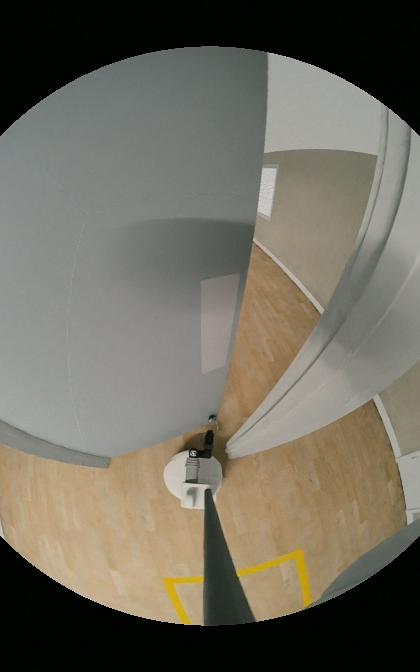

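Request:
move --blocking false --r1 '{"base":{"translate_m":0.115,"strafe_m":0.12},"pace":"slow","contact_limits":{"translate_m":0.7}}' --r2 '{"base":{"translate_m":0.03},"pace":"slow"}'

Request:
wait --seconds 1.5 --cameras '[]'

Request:
wait --seconds 2 --cameras '[]'

Request:
move --blocking false --r1 '{"base":{"rotate_rad":0.55},"contact_limits":{"rotate_rad":0.8},"pace":"slow"}' --r2 '{"joints":{"gripper_m":-0.03}}'

Request:
wait --seconds 2.5 --cameras '["r2_wrist_camera"]'

Request:
wait --seconds 1 --cameras '["r2_wrist_camera","r1_head_right_camera"]'

Request:
move --blocking false --r1 '{"base":{"translate_m":0.3,"strafe_m":-0.05},"contact_limits":{"translate_m":0.7},"pace":"slow"}'

Request:
wait --seconds 5 --cameras '["r1_head_right_camera"]'

Scene clock: 109.13 s.
move: r1 moving; r2 moving
r1.base_odometry: x=-1.745 y=+0.831 heading=-2.615
r1.turned_by_wheels: -0.002
r1.turned_by_imu: -0.002
r1.base_tilt: forward=-1.6 right=+1.3
r1.lidar_m: 0.34 0.32 0.34 0.50 2.56 3.01 2.73 2.74 2.44 2.13 0.28 0.31
r1.base_status: translate_m moving; strafe_m moving
r1.joint_positions: lift_m=+0.100 arm_m=+0.000 wrist_yaw_rad=-0.011 wrist_pitch_rad=+0.002 wrist_roll_rad=+0.000 gripper_m=-0.010
r1.joint_status: not commanded
r1.measured_speeds: translate_m=+0.035 strafe_m=+0.037 rotate_rad=-0.004 lift_m=+0.000 arm_m=+0.000 wrist_yaw_rad=-0.005 wrist_pitch_rad=+0.000 wrist_roll_rad=+0.000
r1.motor_effort: lift_m=+13(13) arm_m=+8(9) wheel_0=-6(6) wheel_1=+6(8) wheel_2=-19(19)
r1.servo_current: wrist_yaw_rad=59(91) wrist_pitch_rad=39(52) wrist_roll_rad=46(65) gripper_m=46(46)
r1.contact_limits: translate_m 0.7
r1.hand_pose: x=+0.4579 y=-0.0906 z=+0.2781 quat_wxyz=(+1.000, +0.000, +0.001, -0.006) (m; r1's base frame)
r1.wrist_depth_mm: 165 182 206 237 - - - / 163 182 206 236 - - - / 163 183 207 236 - - - / 163 182 206 236 - - - / 163 183 206 236 1618 1921 1661 / 166 182 200 199 185 1008 976 / 165 179 167 180 264 699 683
r2.base_odometry: x=-1.120 y=+0.004 heading=-2.364
r2.turned_by_wheels: +0.000
r2.turned_by_imu: +0.001
r2.base_tilt: forward=-0.7 right=+0.1
r2.lidar_m: 0.41 0.45 2.67 2.78 2.49 2.39 2.52 2.12 2.06 2.15 2.95 0.43
r2.base_status: translate_m moving
r2.joint_positions: lift_m=+0.680 arm_m=+0.000 wrist_yaw_rad=+0.003 wrist_pitch_rad=+0.001 wrist_roll_rad=+1.568 gripper_m=+0.090
r2.joint_status: not commanded
r2.measured_speeds: translate_m=+0.048 strafe_m=+0.000 rotate_rad=-0.001 lift_m=+0.000 arm_m=+0.000 wrist_yaw_rad=+0.000 wrist_pitch_rad=+0.000 wrist_roll_rad=+0.000
r2.motor_effort: lift_m=+20(20) arm_m=-4(4) wheel_0=+8(10) wheel_1=+6(6) wheel_2=-9(10)
r2.servo_current: wrist_yaw_rad=46(52) wrist_pitch_rad=39(46) wrist_roll_rad=46(52) gripper_m=46(52)
r2.hand_pose: x=+0.4596 y=-0.0866 z=+0.8577 quat_wxyz=(+0.708, +0.706, +0.001, +0.001) (m; r2's base frame)
r2.wrist_depth_mm: - - - 179 236 1661 1138 / - - - 182 240 831 - / - 530 449 185 243 842 - / - 469 466 245 247 842 - / - - 484 191 250 866 - / - - 194 193 198 - - / - - - - - 1708 512
pictures: none

Scene clock: 110.00 s.
earlier move: r1 moving; r2 done
r1.base_odometry: x=-1.763 y=+0.758 heading=-2.616
r1.turned_by_wheels: -0.001
r1.turned_by_imu: -0.002
r1.base_tilt: forward=-1.6 right=+1.3
r1.lidar_m: 0.31 0.28 0.30 0.41 2.54 3.00 2.79 2.80 2.53 0.35 0.29 0.45
r1.base_status: translate_m moving; strafe_m moving
r1.joint_positions: lift_m=+0.100 arm_m=+0.000 wrist_yaw_rad=-0.023 wrist_pitch_rad=+0.002 wrist_roll_rad=+0.000 gripper_m=-0.010
r1.joint_status: not commanded
r1.measured_speeds: translate_m=+0.068 strafe_m=+0.073 rotate_rad=+0.001 lift_m=+0.000 arm_m=+0.000 wrist_yaw_rad=-0.007 wrist_pitch_rad=+0.000 wrist_roll_rad=+0.000
r1.motor_effort: lift_m=+13(13) arm_m=+8(9) wheel_0=-17(20) wheel_1=+3(8) wheel_2=-19(22)
r1.servo_current: wrist_yaw_rad=150(150) wrist_pitch_rad=46(52) wrist_roll_rad=52(65) gripper_m=46(52)
r1.contact_limits: translate_m 0.7
r1.hand_pose: x=+0.4568 y=-0.0940 z=+0.2781 quat_wxyz=(+1.000, +0.000, +0.001, -0.011) (m; r1's base frame)
r1.wrist_depth_mm: 146 167 192 226 - - - / 148 166 191 225 - - - / 144 166 196 225 265 - - / 151 166 191 224 265 - - / 146 170 191 224 266 1863 1708 / 145 166 187 195 179 1078 991 / 148 165 154 181 627 621 723
r2.base_odometry: x=-1.132 y=-0.008 heading=-2.364
r2.turned_by_wheels: +0.000
r2.turned_by_imu: +0.000
r2.base_tilt: forward=-0.7 right=+0.1
r2.lidar_m: 0.41 0.48 2.64 2.76 2.53 2.41 2.53 2.14 2.06 2.16 2.98 0.43
r2.base_status: done
r2.joint_positions: lift_m=+0.680 arm_m=+0.000 wrist_yaw_rad=-0.001 wrist_pitch_rad=+0.001 wrist_roll_rad=+1.569 gripper_m=+0.090
r2.joint_status: not commanded
r2.measured_speeds: all 0
r2.motor_effort: lift_m=+20(20) arm_m=+0(4) wheel_0=+6(10) wheel_1=+4(7) wheel_2=-9(13)
r2.servo_current: wrist_yaw_rad=39(52) wrist_pitch_rad=39(46) wrist_roll_rad=52(52) gripper_m=52(59)
r2.hand_pose: x=+0.4592 y=-0.0877 z=+0.8577 quat_wxyz=(+0.708, +0.706, +0.000, -0.001) (m; r2's base frame)
r2.wrist_depth_mm: - - - 175 233 1708 1138 / - - - 234 235 1576 - / - 462 442 179 238 831 - / - 462 455 181 239 842 - / - - 477 182 243 854 - / - - 193 185 192 - - / - - - - - 1708 517
wait: 0.87 of 1.5 s (r2 has come to rest)
pictures: none
No camera images: "cameras" was empty.

Scene clock: 111.53 s.
earlier move: r1 done
r1.base_odometry: x=-1.781 y=+0.682 heading=-2.616
r1.turned_by_wheels: +0.000
r1.turned_by_imu: -0.001
r1.base_tilt: forward=-1.6 right=+1.3
r1.lidar_m: 0.30 0.25 0.25 0.34 0.60 2.95 2.87 2.88 2.56 0.34 0.33 0.45
r1.base_status: done
r1.joint_positions: lift_m=+0.100 arm_m=+0.000 wrist_yaw_rad=-0.023 wrist_pitch_rad=+0.002 wrist_roll_rad=+0.000 gripper_m=-0.010
r1.joint_status: not commanded
r1.measured_speeds: all 0
r1.on_its_own: wrist_yaw_rad is at rest, and its servo_current (137 mA) is outside its rest range (0 to 104 mA)
r1.motor_effort: lift_m=+13(13) arm_m=+8(9) wheel_0=-17(21) wheel_1=+1(8) wheel_2=-18(22)
r1.servo_current: wrist_yaw_rad=137(163) wrist_pitch_rad=46(52) wrist_roll_rad=52(65) gripper_m=46(52)
r1.contact_limits: translate_m 0.7
r1.hand_pose: x=+0.4568 y=-0.0940 z=+0.2781 quat_wxyz=(+1.000, +0.000, +0.001, -0.011) (m; r1's base frame)
r1.wrist_depth_mm: 140 162 191 233 285 - - / 140 167 191 231 285 - - / 141 163 196 232 281 - - / 146 163 191 231 282 - - / 140 162 191 230 282 1921 1708 / 140 162 185 195 182 1098 991 / 142 158 143 178 627 149 732
r2.base_odometry: x=-1.132 y=-0.008 heading=-2.364
r2.turned_by_wheels: +0.000
r2.turned_by_imu: +0.000
r2.base_tilt: forward=-0.7 right=+0.1
r2.lidar_m: 0.42 0.45 2.67 2.74 2.50 2.41 2.51 2.17 2.04 2.16 2.95 0.43
r2.base_status: done
r2.joint_positions: lift_m=+0.680 arm_m=+0.000 wrist_yaw_rad=-0.001 wrist_pitch_rad=+0.001 wrist_roll_rad=+1.569 gripper_m=+0.090
r2.joint_status: not commanded
r2.measured_speeds: all 0
r2.motor_effort: lift_m=+20(20) arm_m=+4(4) wheel_0=+5(10) wheel_1=+4(7) wheel_2=-9(13)
r2.servo_current: wrist_yaw_rad=59(59) wrist_pitch_rad=39(46) wrist_roll_rad=46(65) gripper_m=52(59)
r2.hand_pose: x=+0.4592 y=-0.0877 z=+0.8577 quat_wxyz=(+0.708, +0.706, +0.000, -0.001) (m; r2's base frame)
r2.wrist_depth_mm: - - - 175 233 1661 1160 / - - - 235 236 1499 - / - 462 436 179 236 831 - / - 459 452 180 240 842 - / - - 473 183 242 842 - / - - 193 184 192 - - / - - - - - 1708 517
wait: 1.53 of 2 s (r1 has come to rest)
pictures: none
No camera images: "cameras" was empty.

Scene clock: 112.03 s.
move: r1 moving; r2 moving
r1.base_odometry: x=-1.781 y=+0.683 heading=-2.491
r1.turned_by_wheels: +0.125
r1.turned_by_imu: +0.123
r1.base_tilt: forward=-1.6 right=+1.3
r1.lidar_m: 0.30 0.28 0.28 0.39 2.54 3.09 2.87 2.91 2.42 0.33 0.36 0.43
r1.base_status: rotate_rad moving
r1.joint_positions: lift_m=+0.100 arm_m=+0.000 wrist_yaw_rad=-0.030 wrist_pitch_rad=+0.002 wrist_roll_rad=+0.000 gripper_m=-0.010
r1.joint_status: not commanded
r1.measured_speeds: translate_m=+0.000 strafe_m=+0.000 rotate_rad=+0.487 lift_m=+0.000 arm_m=+0.000 wrist_yaw_rad=-0.001 wrist_pitch_rad=+0.000 wrist_roll_rad=+0.000
r1.motor_effort: lift_m=+13(13) arm_m=+8(8) wheel_0=-23(24) wheel_1=-8(9) wheel_2=-26(27)
r1.servo_current: wrist_yaw_rad=221(221) wrist_pitch_rad=46(46) wrist_roll_rad=59(65) gripper_m=46(46)
r1.contact_limits: rotate_rad 0.8
r1.hand_pose: x=+0.4562 y=-0.0961 z=+0.2781 quat_wxyz=(+1.000, +0.000, +0.001, -0.015) (m; r1's base frame)
r1.wrist_depth_mm: 137 164 182 217 260 - - / 138 157 183 216 259 - - / 140 157 182 216 265 - - / 135 160 182 216 265 - - / 140 157 182 216 266 1863 1808 / 139 157 182 183 179 1098 991 / 139 156 141 174 172 148 723
r2.base_odometry: x=-1.132 y=-0.008 heading=-2.364
r2.turned_by_wheels: +0.000
r2.turned_by_imu: +0.000
r2.base_tilt: forward=-0.7 right=+0.1
r2.lidar_m: 0.40 0.46 2.65 2.78 2.50 2.40 2.50 2.13 2.07 2.17 2.94 0.43
r2.base_status: not commanded
r2.joint_positions: lift_m=+0.680 arm_m=+0.000 wrist_yaw_rad=-0.001 wrist_pitch_rad=+0.002 wrist_roll_rad=+1.569 gripper_m=+0.072
r2.joint_status: gripper_m moving
r2.measured_speeds: translate_m=+0.000 strafe_m=+0.000 rotate_rad=+0.000 lift_m=+0.000 arm_m=+0.000 wrist_yaw_rad=+0.000 wrist_pitch_rad=+0.008 wrist_roll_rad=+0.000
r2.motor_effort: lift_m=+20(20) arm_m=+4(4) wheel_0=+6(6) wheel_1=+4(4) wheel_2=-9(10)
r2.servo_current: wrist_yaw_rad=39(52) wrist_pitch_rad=39(46) wrist_roll_rad=39(59) gripper_m=150(150)
r2.hand_pose: x=+0.4592 y=-0.0877 z=+0.8575 quat_wxyz=(+0.708, +0.706, +0.000, -0.001) (m; r2's base frame)
r2.wrist_depth_mm: - - - 175 234 1618 1138 / - - - 235 236 809 - / - 455 439 179 238 831 - / - 459 452 180 241 854 - / - 480 473 183 243 854 - / - - 189 185 189 - - / - - - - - 1618 -
pictures: none

Scene clock: 113.30 s.
earlier move: r1 done; r2 moving
r1.base_odometry: x=-1.781 y=+0.683 heading=-2.069
r1.turned_by_wheels: +0.422
r1.turned_by_imu: +0.419
r1.base_tilt: forward=-1.6 right=+1.3
r1.lidar_m: 0.36 0.35 0.41 0.63 2.97 2.83 2.86 2.52 0.33 0.35 2.68 0.43
r1.base_status: done
r1.joint_positions: lift_m=+0.100 arm_m=+0.000 wrist_yaw_rad=-0.030 wrist_pitch_rad=+0.002 wrist_roll_rad=+0.000 gripper_m=-0.010
r1.joint_status: not commanded
r1.measured_speeds: all 0
r1.on_its_own: wrist_yaw_rad is at rest, and its servo_current (208 mA) is outside its rest range (0 to 104 mA)
r1.motor_effort: lift_m=+13(13) arm_m=+7(8) wheel_0=-15(24) wheel_1=-5(11) wheel_2=-21(27)
r1.servo_current: wrist_yaw_rad=208(228) wrist_pitch_rad=46(46) wrist_roll_rad=39(65) gripper_m=39(52)
r1.contact_limits: rotate_rad 0.8
r1.hand_pose: x=+0.4562 y=-0.0961 z=+0.2781 quat_wxyz=(+1.000, +0.000, +0.001, -0.015) (m; r1's base frame)
r1.wrist_depth_mm: 174 187 205 225 250 283 319 / 174 187 205 228 250 283 320 / 172 188 205 225 251 283 319 / 175 187 205 225 251 282 319 / 175 187 206 225 251 282 320 / 173 188 203 194 185 290 320 / 172 185 150 177 256 270 320
r2.base_odometry: x=-1.132 y=-0.008 heading=-2.364
r2.turned_by_wheels: +0.000
r2.turned_by_imu: +0.001
r2.base_tilt: forward=-0.7 right=+0.1
r2.lidar_m: 0.39 0.44 2.65 2.79 2.51 2.40 2.53 2.16 2.06 2.16 2.96 0.43
r2.base_status: not commanded
r2.joint_positions: lift_m=+0.680 arm_m=+0.000 wrist_yaw_rad=+0.001 wrist_pitch_rad=+0.003 wrist_roll_rad=+1.569 gripper_m=-0.028
r2.joint_status: gripper_m moving
r2.measured_speeds: all 0
r2.motor_effort: lift_m=+20(20) arm_m=-5(5) wheel_0=+1(6) wheel_1=+2(4) wheel_2=+3(10)
r2.servo_current: wrist_yaw_rad=39(59) wrist_pitch_rad=46(46) wrist_roll_rad=59(65) gripper_m=117(293)
r2.hand_pose: x=+0.4594 y=-0.0871 z=+0.8571 quat_wxyz=(+0.708, +0.706, +0.002, -0.001) (m; r2's base frame)
r2.wrist_depth_mm: - - - 161 219 1618 517 / - - - 163 220 759 - / - 430 427 166 224 820 - / - 449 442 168 228 831 - / - 473 462 170 231 842 - / - - 185 173 180 - - / - - - - - 1618 496
wait: 1.27 of 2.5 s (r1 has come to rest)
pictures: r2_wrist_camera
Images, in order (width x height): r2_wrist_camera 616x392.

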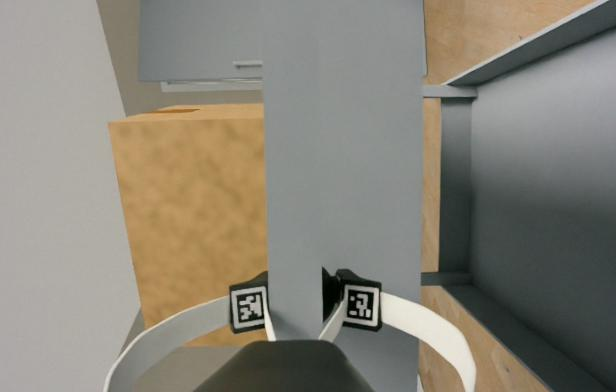

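Scene clock: 113.43 s.
earlier move: r2 done
r1.base_odometry: x=-1.781 y=+0.683 heading=-2.069
r1.turned_by_wheels: +0.000
r1.turned_by_imu: +0.000
r1.base_tilt: forward=-1.6 right=+1.3
r1.lidar_m: 0.37 0.35 0.43 0.61 2.95 2.84 2.86 2.54 0.36 0.32 2.68 0.44
r1.base_status: done
r1.joint_positions: lift_m=+0.100 arm_m=+0.000 wrist_yaw_rad=-0.030 wrist_pitch_rad=+0.002 wrist_roll_rad=+0.000 gripper_m=-0.010
r1.joint_status: not commanded
r1.measured_speeds: all 0
r1.on_its_own: wrist_yaw_rad is at rest, and its servo_current (208 mA) is outside its rest range (0 to 104 mA)
r1.motor_effort: lift_m=+13(13) arm_m=+7(8) wheel_0=-15(24) wheel_1=-5(11) wheel_2=-21(27)
r1.servo_current: wrist_yaw_rad=208(228) wrist_pitch_rad=46(46) wrist_roll_rad=52(65) gripper_m=46(52)
r1.contact_limits: rotate_rad 0.8
r1.hand_pose: x=+0.4562 y=-0.0961 z=+0.2781 quat_wxyz=(+1.000, +0.000, +0.001, -0.015) (m; r1's base frame)
r1.wrist_depth_mm: 174 188 205 225 251 282 319 / 172 187 205 229 251 283 320 / 172 187 206 227 250 282 320 / 175 188 206 226 251 282 319 / 175 189 205 226 252 283 317 / 172 188 203 195 185 283 319 / 172 186 157 177 255 268 322
r2.base_odometry: x=-1.132 y=-0.008 heading=-2.364
r2.turned_by_wheels: +0.000
r2.turned_by_imu: +0.000
r2.base_tilt: forward=-0.7 right=+0.1
r2.lidar_m: 0.40 0.45 2.68 2.77 2.50 2.41 2.51 2.17 2.06 2.17 2.97 0.42
r2.base_status: not commanded
r2.joint_positions: lift_m=+0.680 arm_m=+0.000 wrist_yaw_rad=+0.001 wrist_pitch_rad=+0.003 wrist_roll_rad=+1.569 gripper_m=-0.028
r2.joint_status: all done
r2.measured_speeds: all 0
r2.motor_effort: lift_m=+20(20) arm_m=-4(5) wheel_0=+1(6) wheel_1=+2(4) wheel_2=+3(10)
r2.servo_current: wrist_yaw_rad=46(59) wrist_pitch_rad=46(46) wrist_roll_rad=59(65) gripper_m=124(293)
r2.hand_pose: x=+0.4594 y=-0.0871 z=+0.8571 quat_wxyz=(+0.708, +0.706, +0.002, -0.001) (m; r2's base frame)
r2.wrist_depth_mm: - - - 160 217 1661 521 / - - - 163 220 750 - / - 433 424 165 224 820 - / - 449 445 168 229 842 - / - 477 466 171 230 831 - / - - 186 173 180 - - / - - - - - 1576 496
wait: 0.13 of 1 s (r2 has come to rest)
pictures: r1_head_right_camera, r2_wrist_camera
Images, in order (width x height): r1_head_right_camera 420x672, r2_wrist_camera 616x392.

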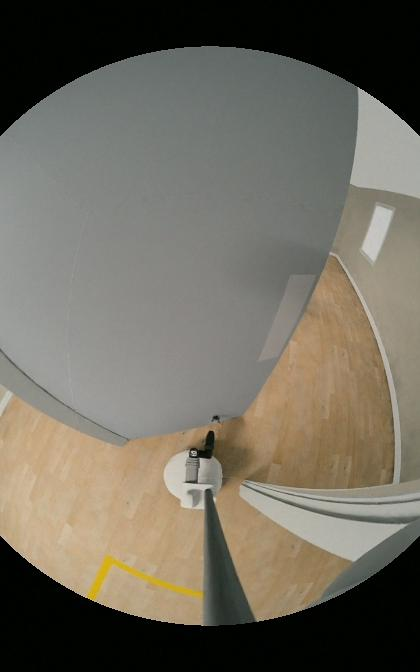

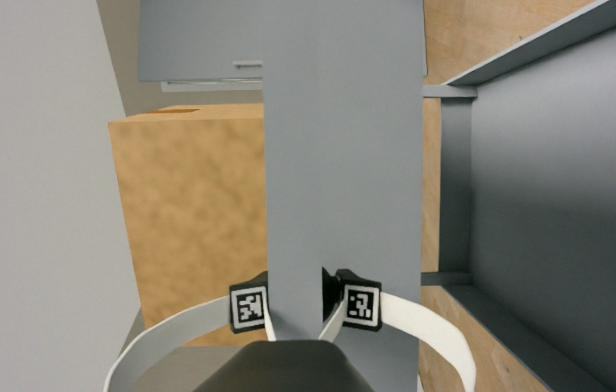

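Scene clock: 113.93 s.
move: r1 moving
r1.base_odometry: x=-1.789 y=+0.673 heading=-2.071
r1.turned_by_wheels: -0.002
r1.turned_by_imu: -0.002
r1.base_tilt: forward=-1.6 right=+1.3
r1.lidar_m: 0.34 0.35 0.41 0.63 2.96 2.85 2.86 2.53 0.34 0.34 2.67 0.48
r1.base_status: translate_m moving; strafe_m moving
r1.joint_positions: lift_m=+0.100 arm_m=+0.000 wrist_yaw_rad=-0.030 wrist_pitch_rad=+0.002 wrist_roll_rad=+0.000 gripper_m=-0.010
r1.joint_status: not commanded
r1.measured_speeds: translate_m=+0.048 strafe_m=-0.008 rotate_rad=+0.004 lift_m=+0.000 arm_m=+0.000 wrist_yaw_rad=+0.000 wrist_pitch_rad=+0.000 wrist_roll_rad=+0.000
r1.motor_effort: lift_m=+13(13) arm_m=+7(7) wheel_0=-2(13) wheel_1=+5(5) wheel_2=-24(25)
r1.servo_current: wrist_yaw_rad=195(215) wrist_pitch_rad=46(52) wrist_roll_rad=39(65) gripper_m=46(46)
r1.contact_limits: translate_m 0.7
r1.hand_pose: x=+0.4562 y=-0.0961 z=+0.2781 quat_wxyz=(+1.000, +0.000, +0.001, -0.015) (m; r1's base frame)
r1.wrist_depth_mm: 175 189 206 229 254 289 330 / 173 189 207 231 253 287 329 / 173 189 207 228 255 287 325 / 175 189 208 227 254 287 327 / 176 189 207 228 255 289 329 / 171 189 204 196 185 289 327 / 172 186 161 176 255 142 330
r2: as last shown
r2.base_tilt: forward=-0.6 right=+0.1
r2.lidar_m: 0.41 0.43 2.66 2.75 2.52 2.40 2.53 2.14 2.05 2.14 2.96 0.43
r2.motor_effort: lift_m=+20(20) arm_m=-4(5) wheel_0=+1(1) wheel_1=+2(2) wheel_2=+3(3)
r2.servo_current: wrist_yaw_rad=52(52) wrist_pitch_rad=39(52) wrist_roll_rad=46(59) gripper_m=130(130)
r2.wrist_depth_mm: - - - 160 217 1661 525 / - - - 163 220 759 - / - 433 427 165 224 831 - / - 452 442 168 227 831 - / - 477 466 170 232 842 - / - - 185 173 180 - - / - - - - - 1576 496
pictures: none

Scene clock: 117.73 s.
earlier move: r1 done
r1.base_odometry: x=-1.968 y=+0.444 heading=-2.070
r1.turned_by_wheels: +0.001
r1.turned_by_imu: -0.003
r1.base_tilt: forward=-1.6 right=+1.3
r1.lidar_m: 0.31 0.27 0.29 0.38 3.01 3.15 3.15 0.44 0.42 2.28 2.70 0.50
r1.base_status: done
r1.joint_positions: lift_m=+0.100 arm_m=+0.000 wrist_yaw_rad=-0.027 wrist_pitch_rad=+0.002 wrist_roll_rad=+0.000 gripper_m=-0.010
r1.joint_status: not commanded
r1.measured_speeds: all 0
r1.on_its_own: wrist_yaw_rad is at rest, and its servo_current (189 mA) is outside its rest range (0 to 104 mA)
r1.motor_effort: lift_m=+13(13) arm_m=+7(7) wheel_0=+0(13) wheel_1=+3(7) wheel_2=-13(25)
r1.servo_current: wrist_yaw_rad=189(221) wrist_pitch_rad=46(52) wrist_roll_rad=59(72) gripper_m=39(52)
r1.contact_limits: translate_m 0.7
r1.hand_pose: x=+0.4565 y=-0.0952 z=+0.2781 quat_wxyz=(+1.000, +0.000, +0.001, -0.013) (m; r1's base frame)
r1.wrist_depth_mm: 152 178 204 246 296 - - / 152 175 203 245 293 - - / 155 175 204 244 294 - - / 150 175 209 243 293 - - / 153 174 204 244 294 1756 1708 / 151 174 194 198 183 1008 976 / 154 170 177 181 178 691 715
r2.base_odometry: x=-1.132 y=-0.008 heading=-2.364
r2.turned_by_wheels: +0.000
r2.turned_by_imu: +0.001
r2.base_tilt: forward=-0.6 right=+0.1
r2.lidar_m: 0.38 0.42 2.66 2.76 2.52 2.41 2.53 2.16 2.06 2.14 2.93 0.41
r2.base_status: not commanded
r2.joint_positions: lift_m=+0.680 arm_m=+0.000 wrist_yaw_rad=+0.001 wrist_pitch_rad=+0.003 wrist_roll_rad=+1.569 gripper_m=-0.028
r2.joint_status: not commanded
r2.measured_speeds: all 0
r2.motor_effort: lift_m=+20(20) arm_m=-4(5) wheel_0=+1(1) wheel_1=+2(3) wheel_2=+3(3)
r2.servo_current: wrist_yaw_rad=59(65) wrist_pitch_rad=39(52) wrist_roll_rad=39(65) gripper_m=124(137)
r2.hand_pose: x=+0.4594 y=-0.0871 z=+0.8571 quat_wxyz=(+0.708, +0.706, +0.002, -0.001) (m; r2's base frame)
r2.wrist_depth_mm: - - - 160 217 1661 525 / - - - 162 220 750 - / - 430 427 165 224 820 - / - 449 445 168 228 831 - / - 473 469 170 231 842 - / - - 185 173 180 - - / - - - - - 1661 496
wait: 3.80 of 5 s (r1 has come to rest)
pictures: r1_head_right_camera
Images, in order (width x height): r1_head_right_camera 420x672.

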